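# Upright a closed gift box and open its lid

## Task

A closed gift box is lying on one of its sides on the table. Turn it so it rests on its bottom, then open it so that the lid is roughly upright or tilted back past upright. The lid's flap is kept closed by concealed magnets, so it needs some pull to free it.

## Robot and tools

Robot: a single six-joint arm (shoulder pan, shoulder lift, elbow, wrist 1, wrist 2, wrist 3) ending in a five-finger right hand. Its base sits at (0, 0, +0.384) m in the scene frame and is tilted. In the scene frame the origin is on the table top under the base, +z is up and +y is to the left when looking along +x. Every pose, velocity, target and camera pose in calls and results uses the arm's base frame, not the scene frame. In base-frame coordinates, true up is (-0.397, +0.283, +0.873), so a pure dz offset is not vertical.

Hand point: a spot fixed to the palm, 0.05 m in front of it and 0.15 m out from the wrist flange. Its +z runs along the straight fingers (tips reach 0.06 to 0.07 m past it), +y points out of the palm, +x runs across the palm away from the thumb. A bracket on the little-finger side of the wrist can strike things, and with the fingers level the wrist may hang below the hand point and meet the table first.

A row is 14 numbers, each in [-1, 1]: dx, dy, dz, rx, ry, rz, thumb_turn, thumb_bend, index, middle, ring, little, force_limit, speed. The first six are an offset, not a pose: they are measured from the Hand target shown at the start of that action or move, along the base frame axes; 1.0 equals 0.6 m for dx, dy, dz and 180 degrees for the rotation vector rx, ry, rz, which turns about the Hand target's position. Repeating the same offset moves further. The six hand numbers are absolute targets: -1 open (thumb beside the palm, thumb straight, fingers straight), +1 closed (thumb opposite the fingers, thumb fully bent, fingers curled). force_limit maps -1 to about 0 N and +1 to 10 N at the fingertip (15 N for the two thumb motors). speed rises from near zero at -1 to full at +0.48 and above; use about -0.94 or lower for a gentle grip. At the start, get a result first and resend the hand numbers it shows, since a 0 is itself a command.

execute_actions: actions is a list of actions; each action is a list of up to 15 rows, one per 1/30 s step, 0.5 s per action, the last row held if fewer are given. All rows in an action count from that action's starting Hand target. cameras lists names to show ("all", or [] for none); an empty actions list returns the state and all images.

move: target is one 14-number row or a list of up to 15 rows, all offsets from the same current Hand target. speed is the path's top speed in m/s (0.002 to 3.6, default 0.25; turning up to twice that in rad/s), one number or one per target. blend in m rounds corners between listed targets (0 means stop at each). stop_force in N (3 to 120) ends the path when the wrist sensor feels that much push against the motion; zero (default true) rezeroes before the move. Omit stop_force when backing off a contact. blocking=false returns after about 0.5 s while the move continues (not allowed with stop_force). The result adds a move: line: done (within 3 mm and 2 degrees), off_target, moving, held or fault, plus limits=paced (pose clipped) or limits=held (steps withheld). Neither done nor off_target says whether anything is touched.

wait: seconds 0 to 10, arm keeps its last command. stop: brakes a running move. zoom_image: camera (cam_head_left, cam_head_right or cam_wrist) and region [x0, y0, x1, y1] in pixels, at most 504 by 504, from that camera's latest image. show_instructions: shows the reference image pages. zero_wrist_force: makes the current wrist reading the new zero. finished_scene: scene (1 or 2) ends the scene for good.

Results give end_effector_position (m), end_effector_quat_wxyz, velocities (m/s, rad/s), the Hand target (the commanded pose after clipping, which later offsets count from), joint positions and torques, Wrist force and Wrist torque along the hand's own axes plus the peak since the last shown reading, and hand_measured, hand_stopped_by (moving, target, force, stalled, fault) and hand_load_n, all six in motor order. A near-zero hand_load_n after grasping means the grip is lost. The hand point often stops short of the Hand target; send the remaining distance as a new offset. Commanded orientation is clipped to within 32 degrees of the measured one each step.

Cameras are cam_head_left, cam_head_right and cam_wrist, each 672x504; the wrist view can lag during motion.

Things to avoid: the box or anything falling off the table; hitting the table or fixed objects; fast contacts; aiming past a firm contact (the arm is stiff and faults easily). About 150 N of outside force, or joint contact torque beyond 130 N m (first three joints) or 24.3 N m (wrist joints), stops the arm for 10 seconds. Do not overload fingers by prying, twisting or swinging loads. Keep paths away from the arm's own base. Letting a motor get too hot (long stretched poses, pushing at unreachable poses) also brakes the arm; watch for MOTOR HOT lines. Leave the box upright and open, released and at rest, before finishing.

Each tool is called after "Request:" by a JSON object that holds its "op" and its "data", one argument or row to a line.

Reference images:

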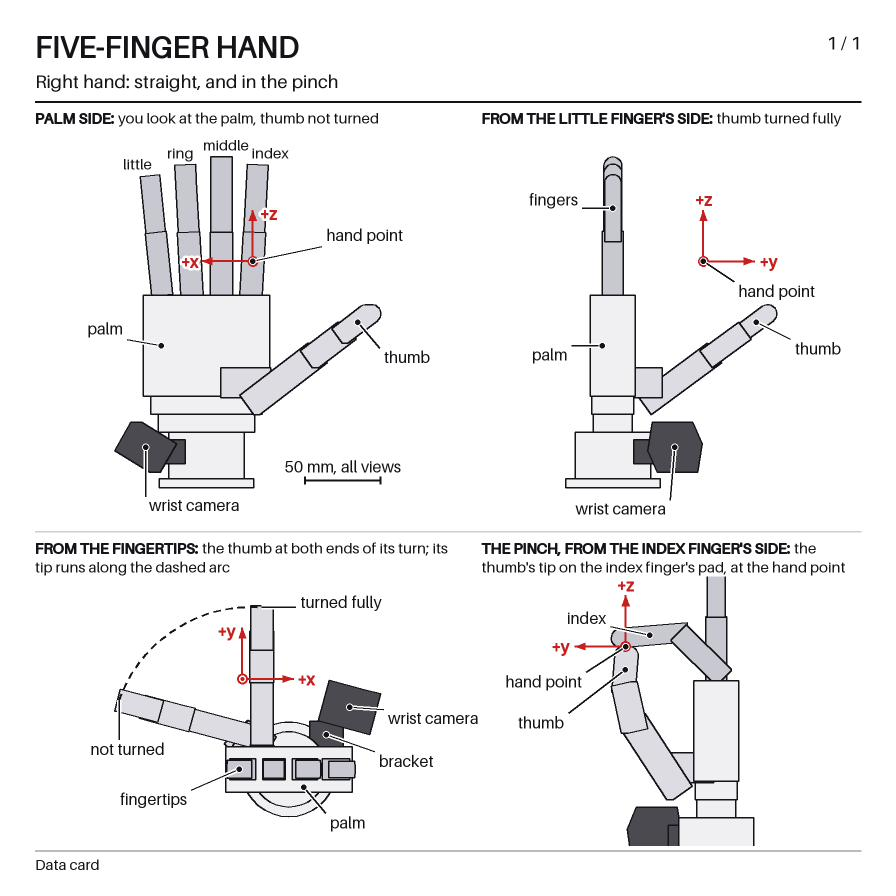

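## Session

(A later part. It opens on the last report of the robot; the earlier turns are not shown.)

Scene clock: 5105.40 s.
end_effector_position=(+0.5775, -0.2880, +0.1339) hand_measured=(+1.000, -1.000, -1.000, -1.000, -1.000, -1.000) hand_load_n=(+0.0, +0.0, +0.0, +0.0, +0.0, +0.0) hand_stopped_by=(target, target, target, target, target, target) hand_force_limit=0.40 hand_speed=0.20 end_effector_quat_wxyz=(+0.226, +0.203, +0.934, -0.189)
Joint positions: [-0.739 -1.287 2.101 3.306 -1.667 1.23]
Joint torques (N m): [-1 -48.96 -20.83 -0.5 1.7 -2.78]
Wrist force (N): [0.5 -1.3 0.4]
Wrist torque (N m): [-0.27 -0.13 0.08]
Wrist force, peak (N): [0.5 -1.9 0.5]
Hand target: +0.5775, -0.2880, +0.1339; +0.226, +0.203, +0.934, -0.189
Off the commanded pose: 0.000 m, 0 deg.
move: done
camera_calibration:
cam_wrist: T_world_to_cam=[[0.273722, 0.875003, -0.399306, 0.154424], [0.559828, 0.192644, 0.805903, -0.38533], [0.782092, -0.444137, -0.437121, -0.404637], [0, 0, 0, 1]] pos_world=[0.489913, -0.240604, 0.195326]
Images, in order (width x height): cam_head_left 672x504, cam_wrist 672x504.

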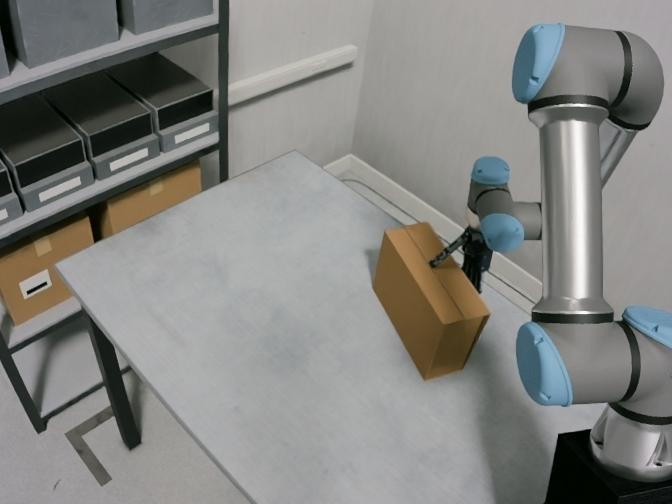

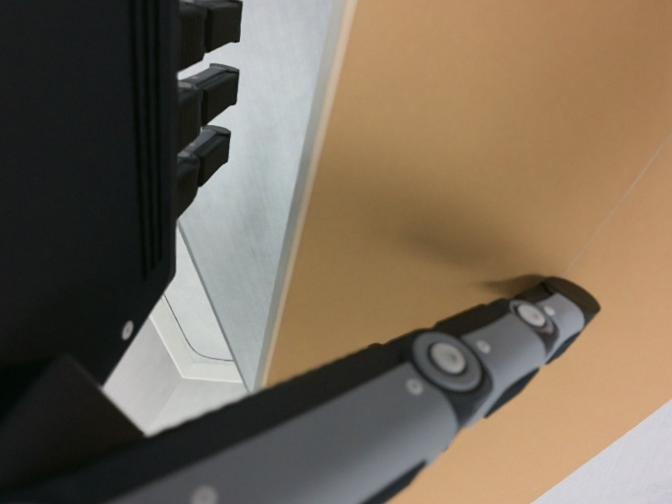

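Request:
{"op": "move", "data": {
  "target": [0.0090, 0.0214, -0.0029, 0, 0, 0, 1, -1, -1, -1, -1, -1, 0.4, 0.2],
  "speed": 0.03
}}

Request:
{"op": "move", "data": {
  "target": [0.0099, -0.0071, -0.0218, 0, 0, 0, 1, -1, -1, -1, -1, -1, 0.4, 0.2],
  "speed": 0.008,
  "stop_force": 3,
  "cameras": ["cam_head_left", "cam_wrist"]
}}

Request:
{"op": "zoom_image", "data": {
  "camera": "cam_head_left",
  "region": [370, 200, 500, 390]
}}

Scene clock: 5117.20 s.
end_effector_position=(+0.5828, -0.2753, +0.1321) hand_measured=(+1.000, -1.000, -1.000, -1.000, -1.000, -1.000) hand_load_n=(+0.0, +0.0, +0.0, +0.0, +0.0, +0.0) hand_stopped_by=(target, target, target, target, target, target) hand_force_limit=0.40 hand_speed=0.20 end_effector_quat_wxyz=(+0.226, +0.203, +0.934, -0.189)
Joint positions: [-0.711 -1.286 2.105 3.304 -1.682 1.253]
Joint torques (N m): [10.76 -26.18 5.36 -3.94 -2.3 2.67]
Wrist force (N): [0.2 -1.5 0.5]
Wrist torque (N m): [-0.29 -0.08 -0.02]
Wrist force, peak (N): [0.2 -1.8 0.4]
Hand target: +0.5829, -0.2752, +0.1321; +0.226, +0.203, +0.934, -0.189
Off the commanded pose: 0.000 m, 0 deg.
move: done

Scene clock: 5119.37 s.
end_effector_position=(+0.5854, -0.2770, +0.1265) hand_measured=(+1.000, -1.000, -1.000, -1.000, -1.000, -1.000) hand_load_n=(-0.5, +0.0, +0.0, +0.0, +0.0, +0.0) hand_stopped_by=(target, target, target, target, target, target) hand_force_limit=0.40 hand_speed=0.20 end_effector_quat_wxyz=(+0.226, +0.203, +0.934, -0.189)
Joint positions: [-0.71 -1.269 2.101 3.291 -1.683 1.254]
Joint torques (N m): [3.35 -48.43 6.11 -0.32 -1.45 0.41]
Wrist force (N): [0.5 -2.7 -1.8]
Wrist torque (N m): [-0.47 -0.07 -0.03]
Wrist force, peak (N): [0.3 -4.8 -5.7]
Hand target: +0.5854, -0.2770, +0.1265; +0.226, +0.203, +0.934, -0.189 (not the last commanded pose)
Off the commanded pose: 0.009 m, 0 deg.
move: contact
camera_calibration:
cam_wrist: T_world_to_cam=[[0.273722, 0.875003, -0.399306, 0.139655], [0.559828, 0.192644, 0.805903, -0.385964], [0.782092, -0.444137, -0.437121, -0.409243], [0, 0, 0, 1]] pos_world=[0.497913, -0.229604, 0.187926]
Images, in order (width x height): cam_head_left 672x504, cam_wrist 672x504.

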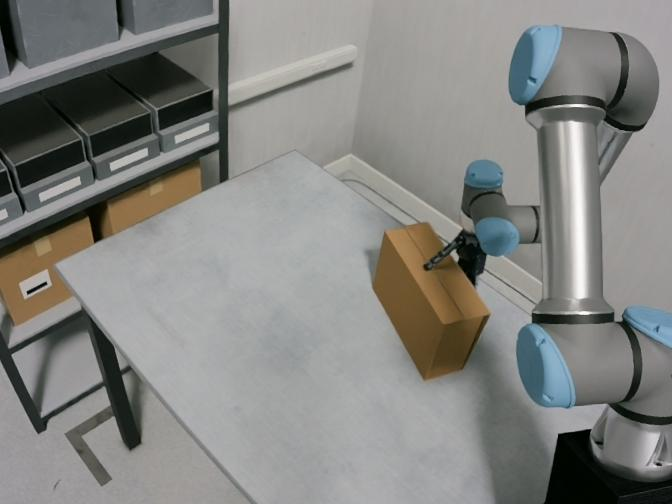

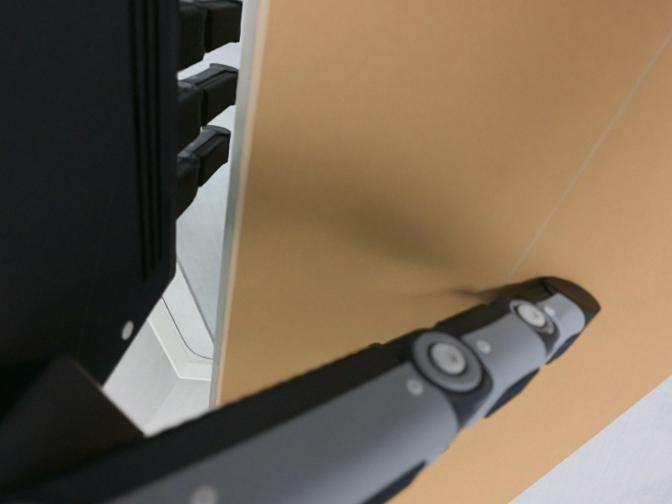

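Scaled by 2.653 from the camera's 672x504 image, which has a finer 960x720 frame.

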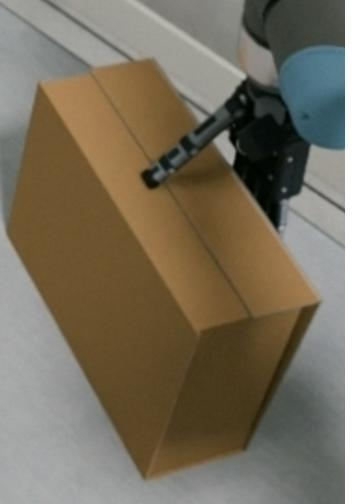

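Request:
{"op": "move", "data": {
  "target": [
    [-0.0010, 0.0007, 0.0022, 0, 0, 0, 1, -1, -1, -1, -1, -1, 0.4, 0.2],
    [-0.0106, -0.0222, 0.0053, 0, 0, 0, 1, -1, -1, -1, -1, -1, 0.4, 0.2]
  ],
  "speed": 0.012,
  "stop_force": 4,
  "cameras": ["cam_head_left", "cam_wrist"]
}}

Request:
{"op": "zoom_image", "data": {
  "camera": "cam_head_left",
  "region": [370, 200, 500, 390]
}}

Scene clock: 5129.93 s.
end_effector_position=(+0.5791, -0.2902, +0.1297) hand_measured=(+1.000, -1.000, -1.000, -1.000, -1.000, -1.000) hand_load_n=(-1.0, +1.0, +0.0, +0.0, +0.0, +0.0) hand_stopped_by=(target, target, target, target, target, target) hand_force_limit=0.40 hand_speed=0.20 end_effector_quat_wxyz=(+0.226, +0.203, +0.934, -0.189)
Joint positions: [-0.74 -1.274 2.098 3.297 -1.666 1.229]
Joint torques (N m): [6.55 -45.67 -19.52 -0.61 -0.65 -0.95]
Wrist force (N): [1.2 0.8 -5.8]
Wrist torque (N m): [-0.41 -0.02 0.08]
Wrist force, peak (N): [1.1 0.4 -6.8]
Hand target: +0.5791, -0.2902, +0.1297; +0.226, +0.203, +0.934, -0.189
Off the commanded pose: 0.000 m, 0 deg.
move: contact; path passed 1 of 2 targets
camera_calibration:
cam_wrist: T_world_to_cam=[[0.273722, 0.875003, -0.399306, 0.154207], [0.559828, 0.192644, 0.805903, -0.382473], [0.782092, -0.444137, -0.437121, -0.40878], [0, 0, 0, 1]] pos_world=[0.491613, -0.242804, 0.191126]
Images, in order (width x height): cam_head_left 672x504, cam_wrist 672x504.

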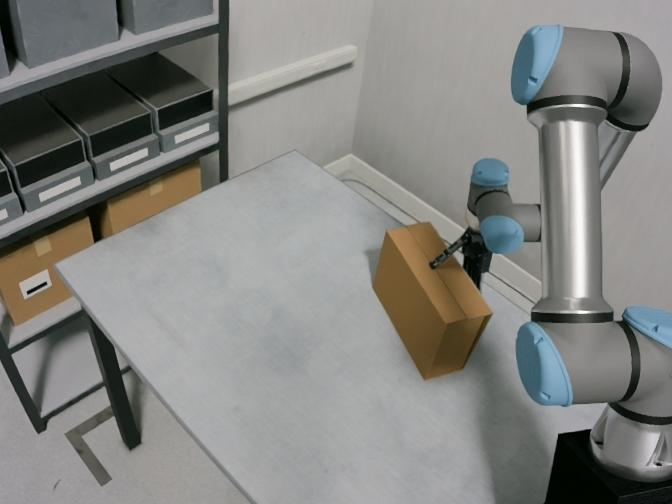

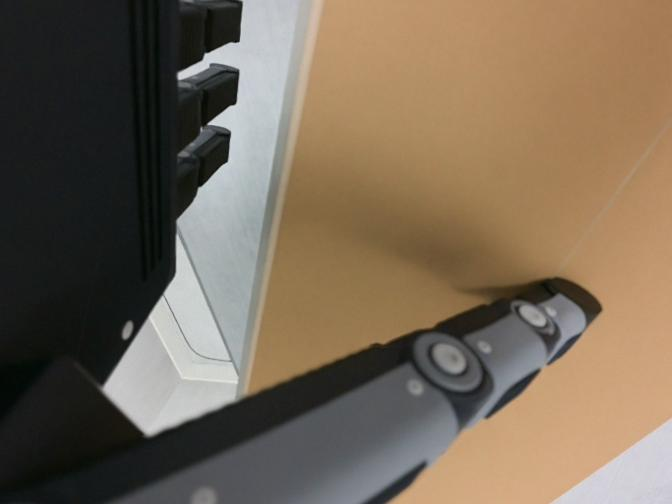

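Scaled by 2.653 from the camera's 672x504 image, which has a finer 960x720 frame.

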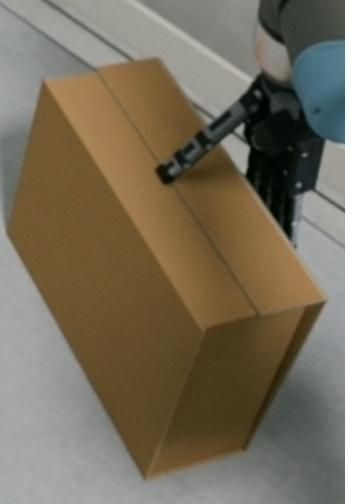

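Request:
{"op": "zoom_image", "data": {
  "camera": "cam_wrist",
  "region": [440, 180, 672, 360]
}}

Request:
{"op": "zoom_image", "data": {
  "camera": "cam_head_left",
  "region": [400, 230, 480, 300]
}}

Scaled by 2.172 from the camera's 672x504 image, which has a finer 960x720 frame.

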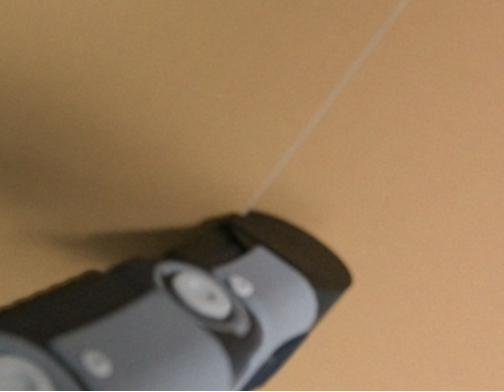

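Scaled by 6.300 from the camera's 672x504 image, which has a finer 960x720 frame.

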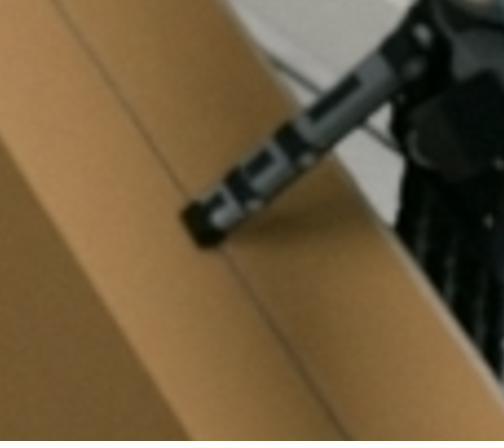

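Request:
{"op": "move", "data": {
  "target": [
    [0.0051, 0.0122, -0.0016, 0, 0, 0, 1, -1, -1, -1, -1, -1, 0.4, 0.2],
    [-0.0130, 0.0358, 0.0446, -0.0695, 0.0239, -0.0393, 1, -1, -1, -1, -1, -1, 0.4, 0.2]
  ],
  "speed": [0.02, 0.06]
}}

Request:
{"op": "move", "data": {
  "target": [0.0165, -0.0118, -0.0364, 0, 0, 0, 1, -1, -1, -1, -1, -1, 0.4, 0.2],
  "speed": 0.01,
  "stop_force": 3,
  "cameras": ["cam_head_left", "cam_wrist"]
}}

Request:
{"op": "zoom_image", "data": {
  "camera": "cam_head_left",
  "region": [370, 200, 500, 390]
}}

Request:
{"op": "zoom_image", "data": {
  "camera": "cam_wrist",
  "region": [440, 180, 672, 360]
}}

Scene clock: 5217.57 s.
end_effector_position=(+0.5713, -0.2687, +0.1564) hand_measured=(+1.000, -1.000, -1.000, -1.000, -1.000, -1.000) hand_load_n=(+0.0, +0.0, +0.0, +0.0, +0.0, -0.5) hand_stopped_by=(target, target, target, target, target, target) hand_force_limit=0.40 hand_speed=0.20 end_effector_quat_wxyz=(+0.200, +0.227, +0.901, -0.310)
Joint positions: [-0.577 -1.314 2.115 3.274 -2.01 1.34]
Joint torques (N m): [13.29 -49.1 -21.53 -0.43 -2.77 2.68]
Wrist force (N): [0.5 -1.3 0.2]
Wrist torque (N m): [-0.17 -0.12 0.00]
Wrist force, peak (N): [0.9 0.6 -6.7]
Hand target: +0.5713, -0.2687, +0.1564; +0.200, +0.227, +0.901, -0.311
Off the commanded pose: 0.000 m, 0 deg.
move: done

Scene clock: 5220.90 s.
end_effector_position=(+0.5794, -0.2745, +0.1385) hand_measured=(+1.000, -1.000, -1.000, -1.000, -1.000, -1.000) hand_load_n=(-1.0, +0.0, +0.0, +0.0, +0.0, +0.0) hand_stopped_by=(target, target, target, target, target, target) hand_force_limit=0.40 hand_speed=0.20 end_effector_quat_wxyz=(+0.200, +0.227, +0.901, -0.311)
Joint positions: [-0.577 -1.259 2.103 3.231 -2.01 1.339]
Joint torques (N m): [8.39 -47.53 5.89 -0.14 1.04 -2.4]
Wrist force (N): [0.5 -3.2 -2.9]
Wrist torque (N m): [-0.39 -0.05 -0.01]
Wrist force, peak (N): [0.4 -7.4 -7.5]
Hand target: +0.5794, -0.2745, +0.1385; +0.200, +0.227, +0.901, -0.311 (not the last commanded pose)
Off the commanded pose: 0.004 m, 0 deg.
move: contact
camera_calibration:
cam_wrist: T_world_to_cam=[[0.335525, 0.727628, -0.598314, 0.0952254], [0.646594, 0.28401, 0.707994, -0.404426], [0.685083, -0.624416, -0.375187, -0.400071], [0, 0, 0, 1]] pos_world=[0.503631, -0.204239, 0.193204]
Images, in order (width x height): cam_head_left 672x504, cam_wrist 672x504.

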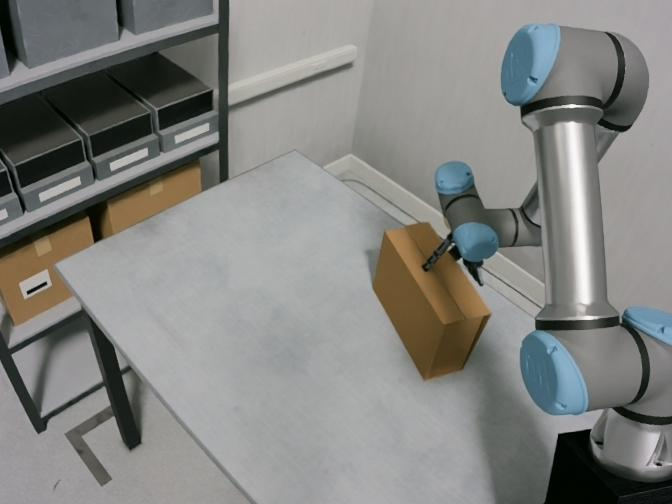

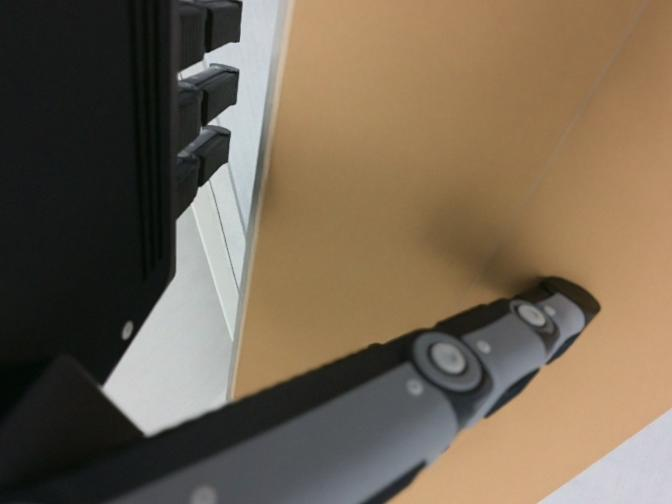

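Scaled by 2.653 from the camera's 672x504 image, which has a finer 960x720 frame.

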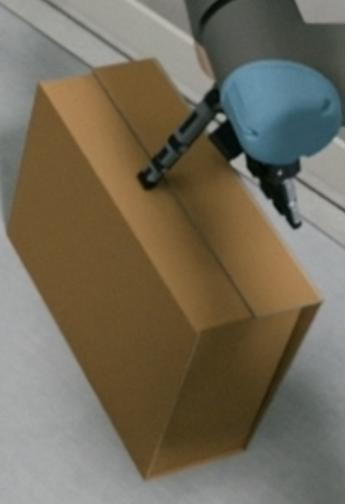

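Scaled by 2.172 from the camera's 672x504 image, which has a finer 960x720 frame.

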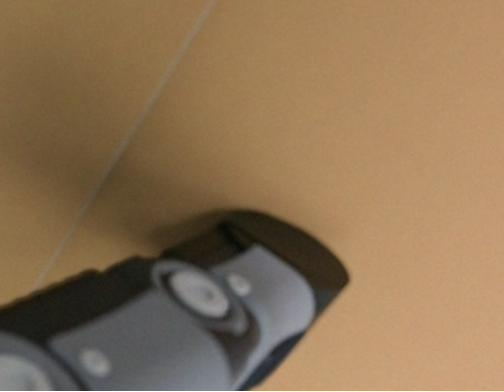

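Request:
{"op": "move", "data": {
  "target": [
    [-0.0005,0.0004,0.001,0,0,0,1,-1,-1,-1,-1,-1,0.4,0.2],
    [-0.0101,-0.0225,0.0041,0,0,0,1,-1,-1,-1,-1,-1,0.4,0.2]
  ],
  "speed": 0.008,
  "stop_force": 4,
  "cameras": ["cam_head_left"]
}}

Scene clock: 5270.20 s.
end_effector_position=(+0.5734, -0.2880, +0.1409) hand_measured=(+1.000, -1.000, -1.000, -1.000, -1.000, -1.000) hand_load_n=(+0.0, +0.0, -0.5, -0.5, +0.0, +0.0) hand_stopped_by=(target, target, target, target, target, target) hand_force_limit=0.40 hand_speed=0.20 end_effector_quat_wxyz=(+0.200, +0.227, +0.901, -0.311)
Joint positions: [-0.608 -1.264 2.105 3.223 -1.991 1.312]
Joint torques (N m): [-1.17 -49.41 5.32 -4.13 0.82 -2.9]
Wrist force (N): [0.7 0.1 -0.6]
Wrist torque (N m): [-0.16 -0.11 0.10]
Wrist force, peak (N): [0.1 -4.1 -3.1]
Hand target: +0.5734, -0.2880, +0.1409; +0.200, +0.227, +0.901, -0.311
Off the commanded pose: 0.000 m, 0 deg.
move: done
Images, in order (width x height): cam_head_left 672x504.

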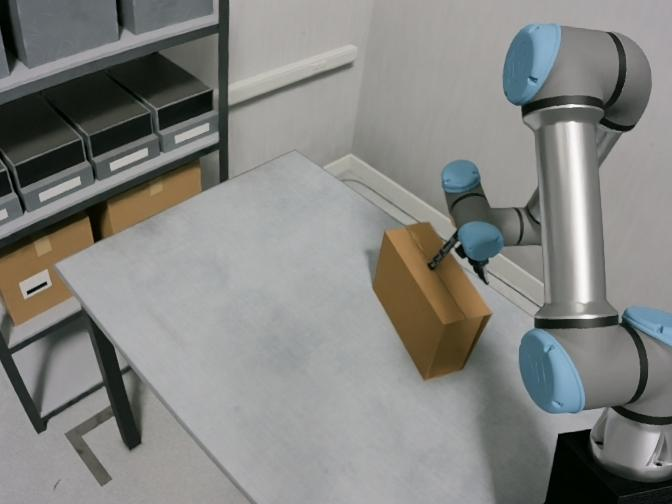

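Request:
{"op": "zoom_image", "data": {
  "camera": "cam_head_left",
  "region": [370, 200, 500, 390]
}}

Scaled by 2.653 from the camera's 672x504 image, which has a finer 960x720 frame.

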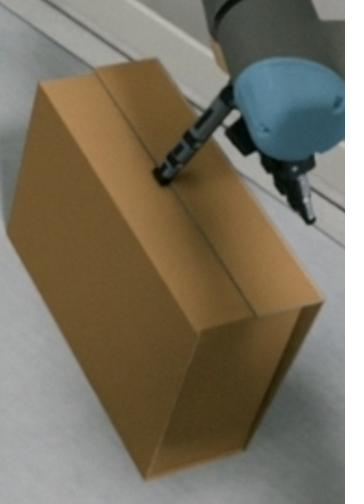

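Request:
{"op": "move", "data": {
  "target": [-0.0064,-0.0152,0.002,0,0,0,1,-1,-1,-1,-1,-1,0.4,0.2],
  "speed": 0.008,
  "stop_force": 4,
  "cameras": ["cam_head_left"]
}}

Request:
{"op": "zoom_image", "data": {
  "camera": "cam_head_left",
  "region": [370, 200, 500, 390]
}}

Scene clock: 5283.33 s.
end_effector_position=(+0.5698, -0.2964, +0.1420) hand_measured=(+1.000, -1.000, -1.000, -1.000, -1.000, -1.000) hand_load_n=(-3.5, +3.5, +0.0, +0.0, +0.0, +0.0) hand_stopped_by=(target, target, target, target, target, target) hand_force_limit=0.40 hand_speed=0.20 end_effector_quat_wxyz=(+0.200, +0.227, +0.901, -0.311)
Joint positions: [-0.627 -1.266 2.105 3.218 -1.98 1.295]
Joint torques (N m): [6.73 -32.27 -9.03 1.27 -4.12 2.44]
Wrist force (N): [1.7 -5.7 -22.2]
Wrist torque (N m): [-1.41 0.20 -0.06]
Wrist force, peak (N): [1.7 -6.1 -23.6]
Hand target: +0.5698, -0.2964, +0.1420; +0.200, +0.227, +0.901, -0.311 (not the last commanded pose)
Off the commanded pose: 0.001 m, 0 deg.
move: contact
Images, in order (width x height): cam_head_left 672x504.

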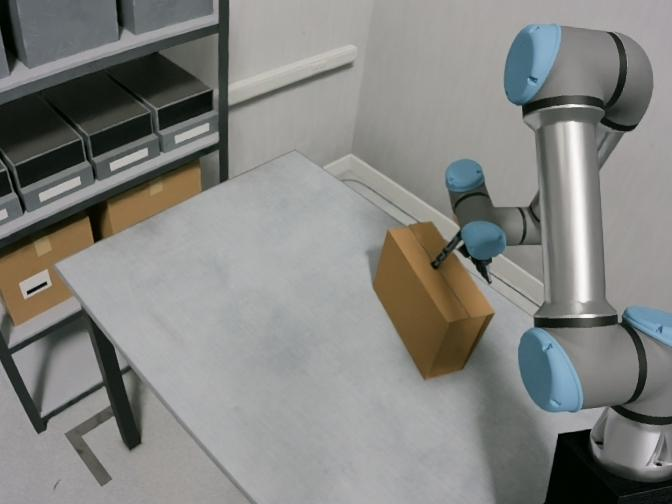

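Scaled by 2.653 from the camera's 672x504 image, which has a finer 960x720 frame.

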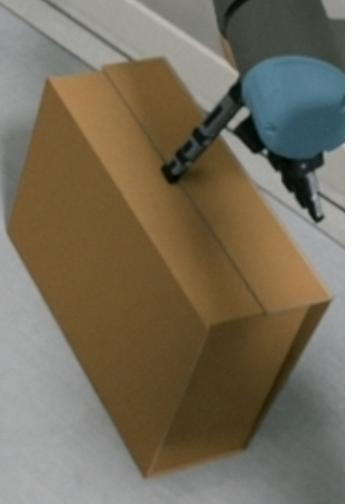

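Request:
{"op": "move", "data": {
  "target": [
    [0.006,0.014,-0.0018,0,0,0,1,-1,-1,-1,-1,-1,0.4,0.2],
    [0.0069,0.0334,0.015,0,0,0,1,-1,-1,-1,-1,-1,0.4,0.2],
    [-0.1,0.09,0.24,0,0,0,1,-1,-1,-1,-1,-1,0.4,0.2]
  ],
  "speed": [0.01,0.02,0.15],
  "cameras": ["cam_head_left"]
}}

Request:
{"op": "zoom_image", "data": {
  "camera": "cam_head_left",
  "region": [350, 200, 510, 400]
}}

Scene clock: 5616.30 s.
end_effector_position=(+0.5099, -0.2425, +0.2859) hand_measured=(+1.000, -1.000, -1.000, -1.000, -1.000, -1.000) hand_load_n=(+0.0, +0.0, +0.0, +0.0, +0.0, -0.5) hand_stopped_by=(target, target, target, target, target, target) hand_force_limit=0.40 hand_speed=0.20 end_effector_quat_wxyz=(+0.200, +0.227, +0.901, -0.311)
Joint positions: [-0.606 -1.674 2.108 3.631 -1.993 1.314]
Joint torques (N m): [-0.59 -42.37 -29.06 -0.57 1.16 -2.96]
Wrist force (N): [0.5 -1.5 0.5]
Wrist torque (N m): [-0.23 -0.13 0.05]
Wrist force, peak (N): [1.8 -6.0 -22.7]
Hand target: +0.5098, -0.2424, +0.2860; +0.200, +0.227, +0.901, -0.311
Off the commanded pose: 0.000 m, 0 deg.
move: done
Images, in order (width x height): cam_head_left 672x504.

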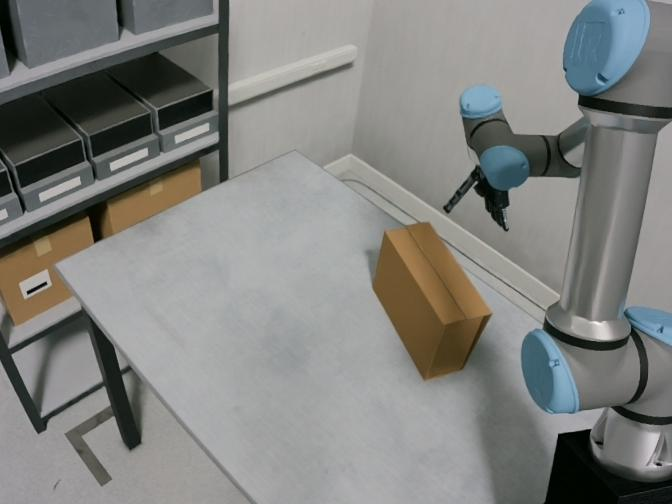

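Scaled by 2.520 from the camera's 672x504 image, which has a finer 960x720 frame.

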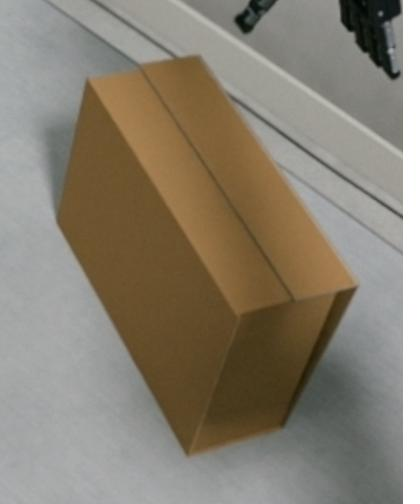

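Request:
{"op": "move", "data": {
  "target": [0,0,0,0.125,-0.0429,0.0707,-1,-1,-1,-1,-1,-1,0.4,0.2],
  "speed": 0.3
}}

Request:
{"op": "move", "data": {
  "target": [0,0,0,-0.1985,0.1418,0.4365,-1,-1,-1,-1,-1,-1,0.4,0.2],
  "speed": 0.3
}}

Scene clock: 5629.27 s.
end_effector_position=(+0.5098, -0.2424, +0.2860) hand_measured=(-1.000, -1.000, -1.000, -1.000, -1.000, -1.000) hand_load_n=(+0.0, +0.0, +0.0, +0.0, +0.0, +0.0) hand_stopped_by=(target, target, target, target, target, target) hand_force_limit=0.40 hand_speed=0.20 end_effector_quat_wxyz=(+0.244, +0.181, +0.948, -0.090)
Joint positions: [-0.889 -1.706 2.07 3.848 -1.398 1.103]
Joint torques (N m): [-2.21 -19.09 -29.57 -0.32 1.93 -3.15]
Wrist force (N): [-0.1 -2.0 0.7]
Wrist torque (N m): [-0.43 -0.03 0.07]
Wrist force, peak (N): [0.2 -2.5 0.5]
Hand target: +0.5098, -0.2424, +0.2860; +0.244, +0.181, +0.948, -0.090
Off the commanded pose: 0.000 m, 0 deg.
move: done

Scene clock: 5632.67 s.
end_effector_position=(+0.5098, -0.2424, +0.2860) hand_measured=(-1.000, -1.000, -1.000, -1.000, -1.000, -1.000) hand_load_n=(+0.0, +0.0, +0.0, +0.0, +0.0, +0.0) hand_stopped_by=(target, target, target, target, target, target) hand_force_limit=0.40 hand_speed=0.20 end_effector_quat_wxyz=(+0.089, -0.544, +0.806, -0.215)
Joint positions: [-0.73 -1.525 1.764 4.007 -1.506 -0.331]
Joint torques (N m): [11.27 -28.16 -31.62 -0.38 -2.13 -2.76]
Wrist force (N): [0.0 -1.6 0.7]
Wrist torque (N m): [-0.39 -0.05 0.09]
Wrist force, peak (N): [0.1 -2.0 0.8]
Hand target: +0.5098, -0.2424, +0.2860; +0.089, -0.544, +0.806, -0.215
Off the commanded pose: 0.000 m, 0 deg.
move: done

Request:
{"op": "move", "data": {
  "target": [-0.3382,0.1064,-0.2648,-0.1035,-0.2259,0.0261,-1,-1,-1,-1,-1,-1,0.4,0.2],
  "speed": 0.15,
  "cameras": ["all"]
}}

Scene clock: 5646.57 s.
end_effector_position=(+0.3611, -0.1943, +0.1679) hand_measured=(-1.000, -1.000, -1.000, -1.000, -1.000, -1.000) hand_load_n=(+0.0, +0.0, +0.0, +0.0, +0.0, +0.0) hand_stopped_by=(target, target, target, target, target, target) hand_force_limit=0.40 hand_speed=0.20 end_effector_quat_wxyz=(+0.228, -0.502, +0.711, -0.437)
Joint positions: [-1.224 -1.906 2.738 2.996 -0.947 -0.58]
Joint torques (N m): [11.05 -1.41 -22.92 -0.48 -1.48 2.6]
Wrist force (N): [0.4 -1.1 0.3]
Wrist torque (N m): [-0.17 -0.06 -0.02]
Wrist force, peak (N): [1.1 2.5 -0.5]
Hand target: +0.3611, -0.1943, +0.1679; +0.228, -0.502, +0.711, -0.437 (not the last commanded pose)
Off the commanded pose: 0.070 m, 13 deg.
move: held (a check stopped the path); limits=held
pose unreachable: on one or more control steps of this call, first in action 0 (counted from 0), an arm could not follow its commanded pose, so it was not sent that pose on those steps. It may still have moved: this result reports where it is.
cause: moving toward the commanded pose would bring two parts of the arm too close to each other (joints 3 (elbow) and 4 (wrist 1) lie between them).
camera_calibration:
cam_wrist: T_world_to_cam=[[-0.563853, -0.11473, -0.817867, 0.325642], [-0.219574, 0.975488, 0.0145369, 0.256679], [0.796151, 0.187779, -0.575224, -0.0380255], [0, 0, 0, 1]] pos_world=[0.270248, -0.205885, 0.240728]

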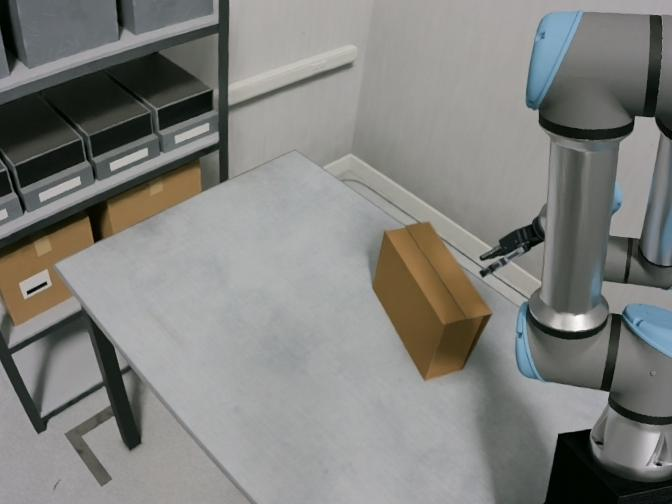

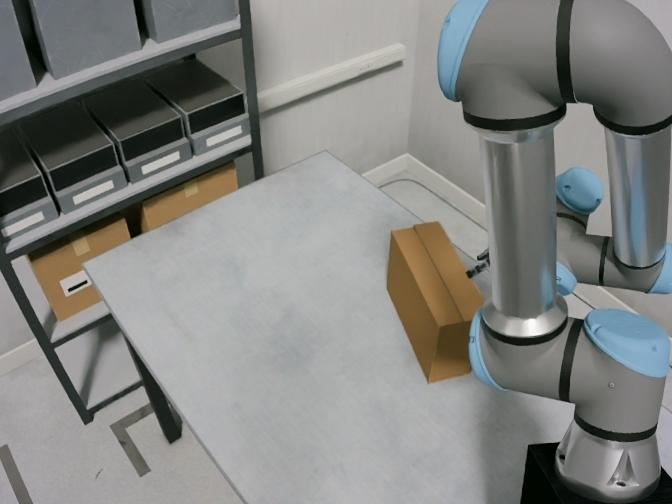

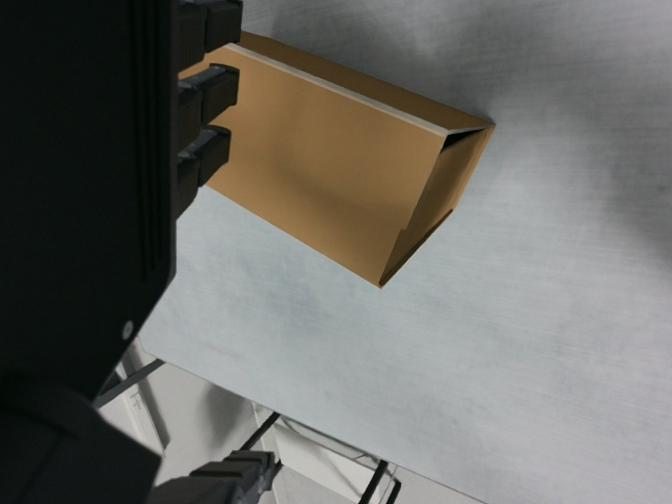

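Request:
{"op": "zoom_image", "data": {
  "camera": "cam_wrist",
  "region": [340, 90, 540, 310]
}}

Scaled by 2.291 from the camera's 672x504 image, which has a finer 960x720 frame.

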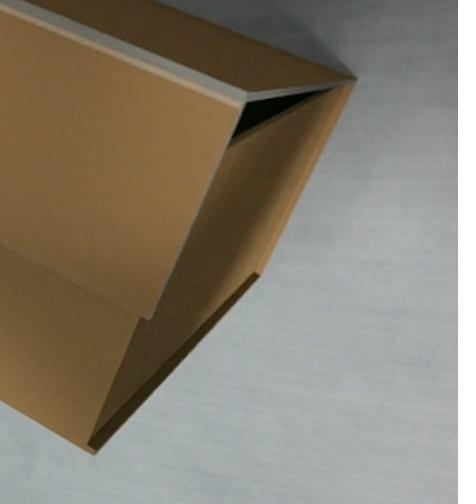

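Request:
{"op": "move", "data": {
  "target": [0.2478,-0.0802,0.1968,0.0736,0.1606,-0.0186,-1,-1,-1,-1,-1,-1,0.4,0.2],
  "speed": 0.15
}}

Request:
{"op": "move", "data": {
  "target": [0.2526,-0.0941,0.0882,0.0575,0.1255,-0.0145,-1,-1,-1,-1,-1,-1,0.4,0.2],
  "speed": 0.15,
  "cameras": ["all"]
}}

Scene clock: 5770.87 s.
end_effector_position=(+0.5098, -0.2424, +0.2860) hand_measured=(-1.000, -1.000, -1.000, -1.000, -1.000, -1.000) hand_load_n=(+0.0, -0.5, +0.0, +0.0, +0.0, +0.0) hand_stopped_by=(target, target, target, target, target, target) hand_force_limit=0.40 hand_speed=0.20 end_effector_quat_wxyz=(+0.087, -0.545, +0.804, -0.221)
Joint positions: [-0.726 -1.528 1.771 3.993 -1.513 -0.332]
Joint torques (N m): [11.77 -29.27 -32.34 -0.43 -2 2.43]
Wrist force (N): [-0.3 -1.8 1.0]
Wrist torque (N m): [-0.43 0.00 -0.02]
Wrist force, peak (N): [0.2 -2.2 0.5]
Hand target: +0.5098, -0.2424, +0.2860; +0.087, -0.545, +0.804, -0.221
Off the commanded pose: 0.000 m, 0 deg.
move: done

Scene clock: 5773.43 s.
end_effector_position=(+0.6613, -0.2989, +0.3389) hand_measured=(-1.000, -1.000, -1.000, -1.000, -1.000, -1.000) hand_load_n=(+0.0, +0.0, +0.0, +0.0, +0.0, +0.0) hand_stopped_by=(target, target, target, target, target, target) hand_force_limit=0.40 hand_speed=0.20 end_effector_quat_wxyz=(-0.029, -0.549, +0.834, -0.039)
Joint positions: [-0.606 -0.813 0.512 4.963 -1.653 -0.201]
Joint torques (N m): [13.1 -51.64 -36.12 0.37 -2.18 2.49]
Wrist force (N): [-0.5 -2.1 0.7]
Wrist torque (N m): [-0.50 0.04 -0.01]
Wrist force, peak (N): [-1.0 -2.6 0.9]
Hand target: +0.6614, -0.2989, +0.3389; -0.029, -0.549, +0.834, -0.039
Off the commanded pose: 0.000 m, 0 deg.
move: done
camera_calibration:
cam_wrist: T_world_to_cam=[[-0.984807, 0.16732, -0.0464683, 0.724069], [0.125504, 0.870736, 0.475466, 0.00643563], [0.120017, 0.462411, -0.878506, 0.472934], [0, 0, 0, 1]] pos_world=[0.6555, -0.345445, 0.446061]

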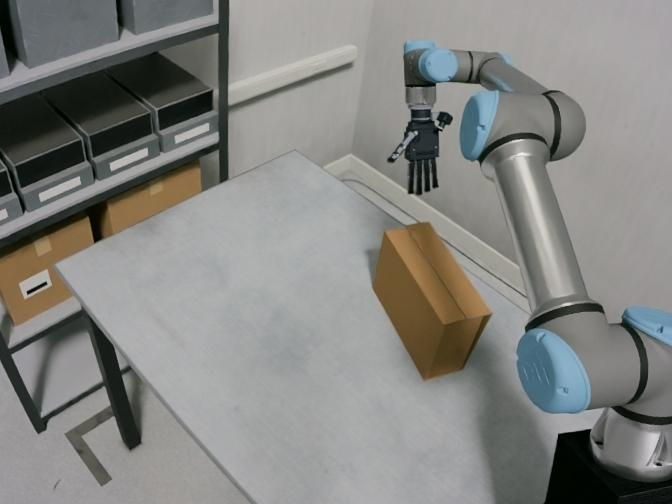

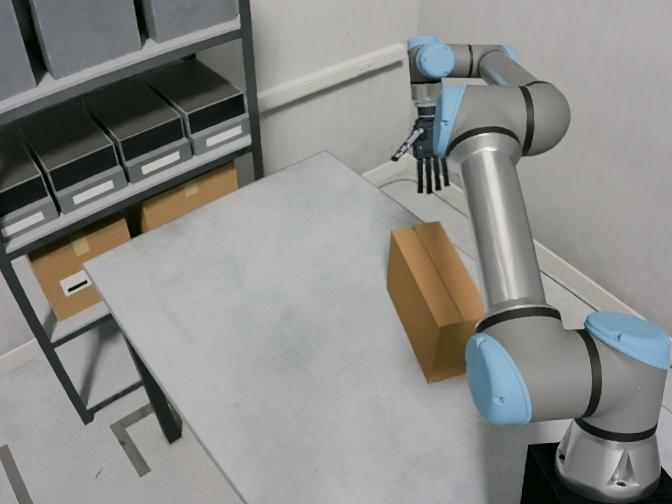

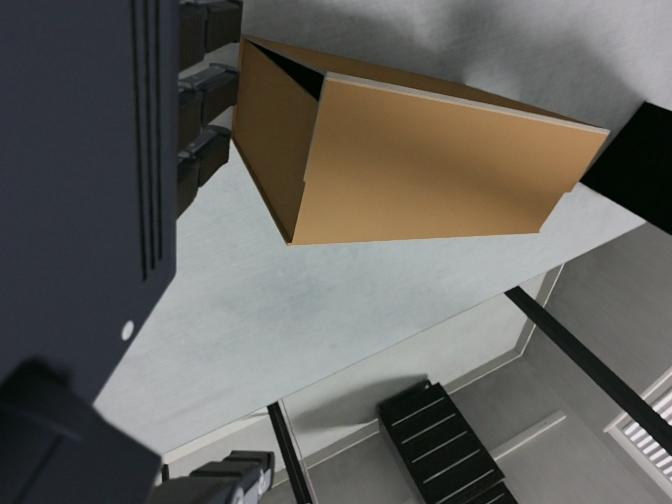

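Request:
{"op": "zoom_image", "data": {
  "camera": "cam_head_left",
  "region": [370, 120, 500, 280]
}}

Request:
{"op": "zoom_image", "data": {
  "camera": "cam_wrist",
  "region": [150, 0, 400, 260]
}}

Scaled by 3.150 from the camera's 672x504 image, which has a finer 960x720 frame.

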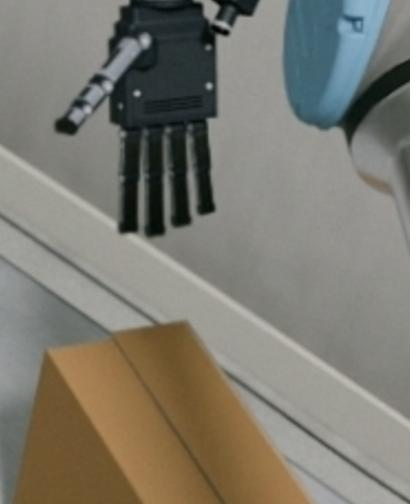

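Scaled by 1.938 from the camera's 672x504 image, which has a finer 960x720 frame.

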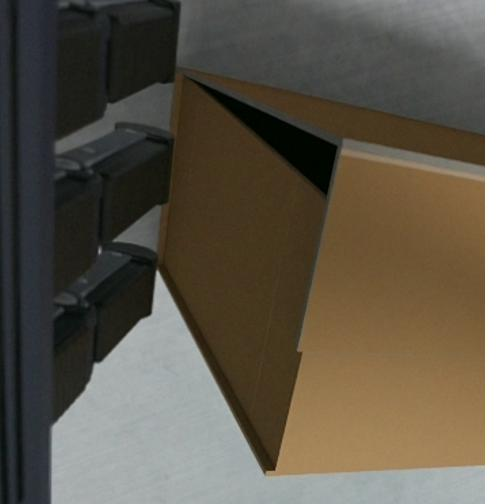

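Request:
{"op": "move", "data": {
  "target": [0.0058,-0.0269,-0.1147,0,0,0,-1,-1,-1,-1,-1,-1,0.4,0.2],
  "speed": 0.06,
  "cameras": ["cam_head_left","cam_wrist"]
}}

Request:
{"op": "zoom_image", "data": {
  "camera": "cam_wrist",
  "region": [150, 0, 400, 260]
}}

Request:
{"op": "zoom_image", "data": {
  "camera": "cam_head_left",
  "region": [370, 120, 500, 280]
}}

Scene clock: 5866.20 s.
end_effector_position=(+0.6648, -0.3150, +0.2702) hand_measured=(-1.000, -1.000, -1.000, -1.000, -1.000, -1.000) hand_load_n=(+0.0, +0.0, +0.0, +0.5, +0.0, +0.0) hand_stopped_by=(target, target, target, target, target, target) hand_force_limit=0.40 hand_speed=0.20 end_effector_quat_wxyz=(-0.029, -0.549, +0.834, -0.039)
Joint positions: [-0.62 -0.829 0.719 4.771 -1.653 -0.215]
Joint torques (N m): [-0.15 -50.81 -8.39 -2.97 1.77 -2.91]
Wrist force (N): [-0.7 -2.2 0.4]
Wrist torque (N m): [-0.51 0.08 0.06]
Wrist force, peak (N): [-0.9 -2.4 0.7]
Hand target: +0.6649, -0.3150, +0.2701; -0.029, -0.549, +0.834, -0.039
Off the commanded pose: 0.000 m, 0 deg.
move: done
camera_calibration:
cam_wrist: T_world_to_cam=[[-0.984807, 0.167406, -0.046163, 0.726935], [0.125703, 0.87063, 0.475606, 0.0524582], [0.11981, 0.462577, -0.878446, 0.41978], [0, 0, 0, 1]] pos_world=[0.659002, -0.361546, 0.377362]
Images, in order (width x height): cam_head_left 672x504, cam_wrist 672x504.

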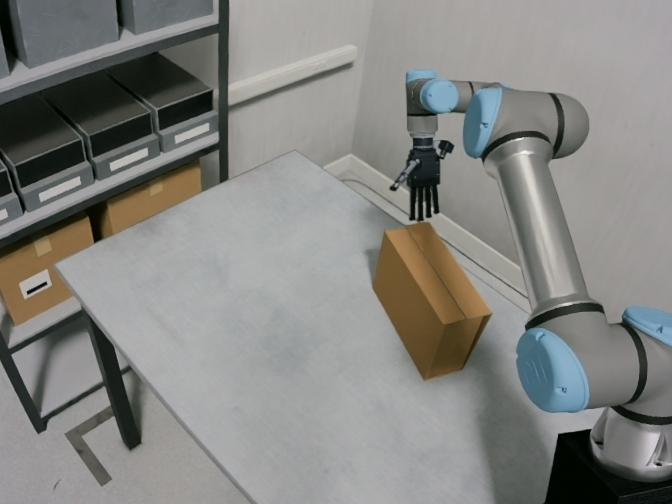

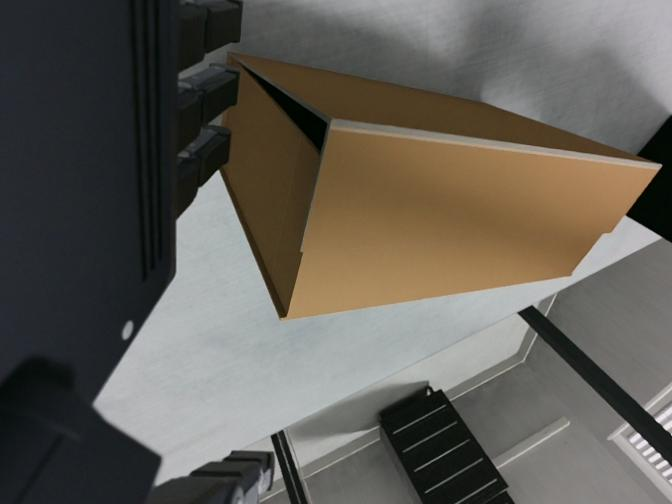

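Scaled by 1.938 from the camera's 672x504 image, which has a finer 960x720 frame.

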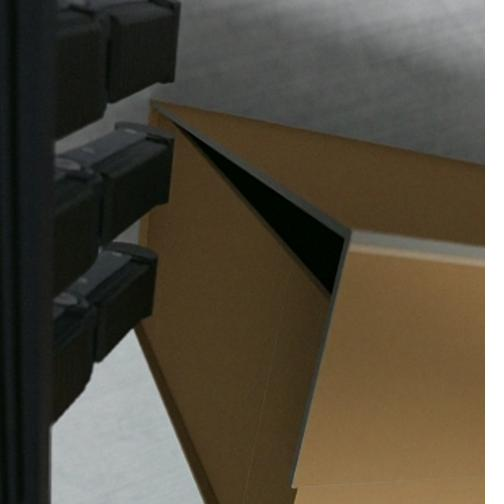

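Scaled by 3.150 from the camera's 672x504 image, which has a finer 960x720 frame.

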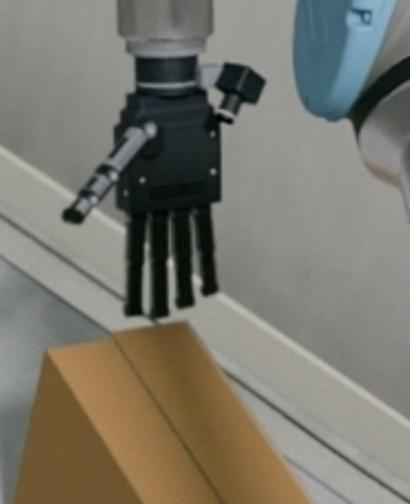

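Request:
{"op": "move", "data": {
  "target": [-0.0301,-0.0007,-0.0249,0,0,0,-1,-1,-1,-1,-1,-1,0.4,0.2],
  "speed": 0.03,
  "stop_force": 4,
  "cameras": ["cam_wrist","cam_head_left"]
}}

Request:
{"op": "zoom_image", "data": {
  "camera": "cam_wrist",
  "region": [150, 0, 400, 260]
}}

Request:
{"op": "zoom_image", "data": {
  "camera": "cam_head_left",
  "region": [370, 160, 470, 280]
}}

Scene clock: 5905.57 s.
end_effector_position=(+0.6468, -0.3155, +0.2552) hand_measured=(-1.000, -1.000, -1.000, -1.000, -1.000, -1.000) hand_load_n=(+0.0, +0.0, +0.0, +0.0, +0.0, +0.0) hand_stopped_by=(target, target, target, target, target, target) hand_force_limit=0.40 hand_speed=0.20 end_effector_quat_wxyz=(-0.029, -0.549, +0.834, -0.039)
Joint positions: [-0.634 -0.887 0.856 4.69 -1.652 -0.23]
Joint torques (N m): [-1.17 -70.12 -7.59 -2.99 1.68 -2.95]
Wrist force (N): [-0.8 -2.0 0.4]
Wrist torque (N m): [-0.48 0.10 0.04]
Wrist force, peak (N): [-0.7 -2.4 0.5]
Hand target: +0.6468, -0.3155, +0.2552; -0.029, -0.549, +0.834, -0.039
Off the commanded pose: 0.000 m, 0 deg.
move: done
camera_calibration:
cam_wrist: T_world_to_cam=[[-0.984819, 0.16732, -0.0462093, 0.708588], [0.125606, 0.870647, 0.475602, 0.0624073], [0.11981, 0.462578, -0.878446, 0.408904], [0, 0, 0, 1]] pos_world=[0.641001, -0.362046, 0.362262]
Images, in order (width x height): cam_head_left 672x504, cam_wrist 672x504.

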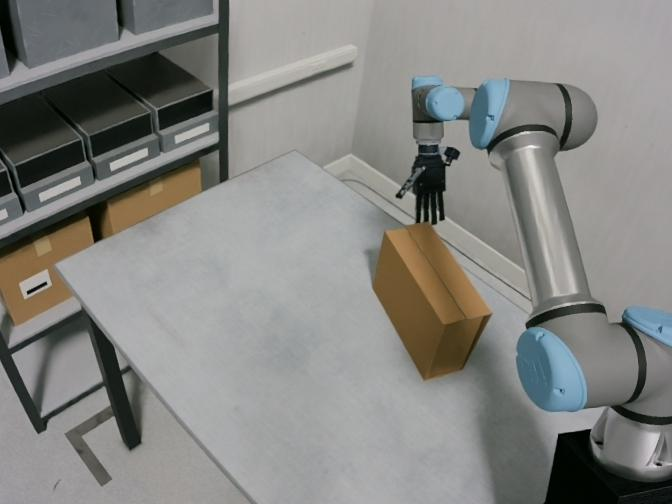

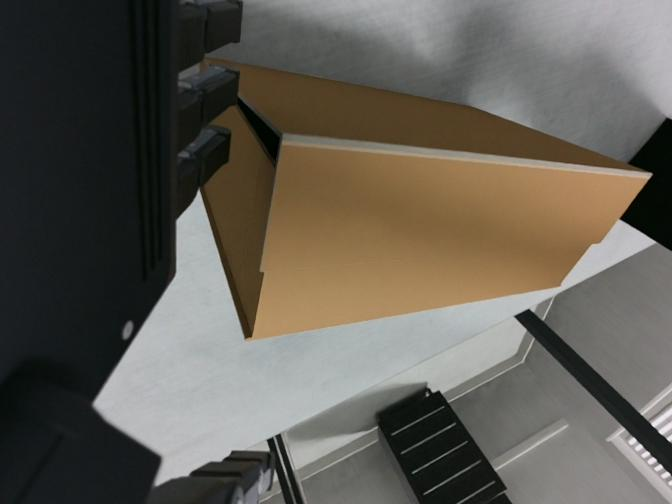

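Scaled by 1.938 from the camera's 672x504 image, which has a finer 960x720 frame.

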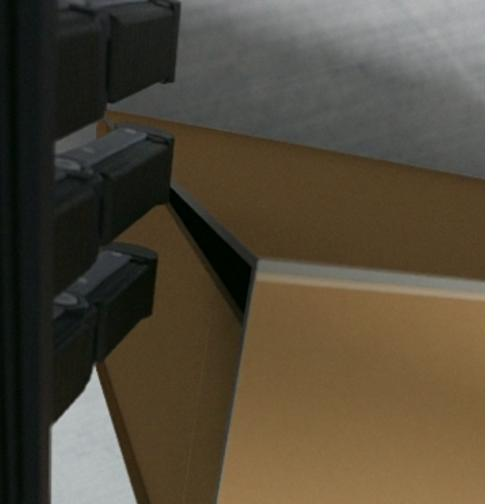

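Scaled by 4.200 from the camera's 672x504 image, which has a finer 960x720 frame.

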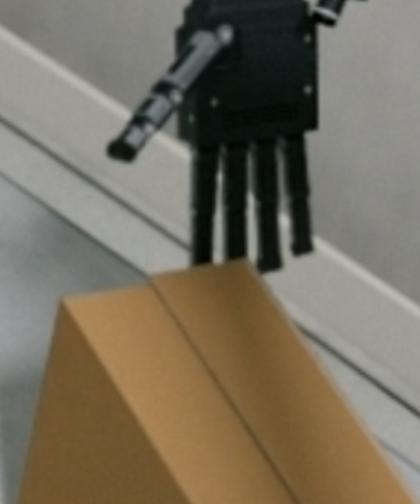

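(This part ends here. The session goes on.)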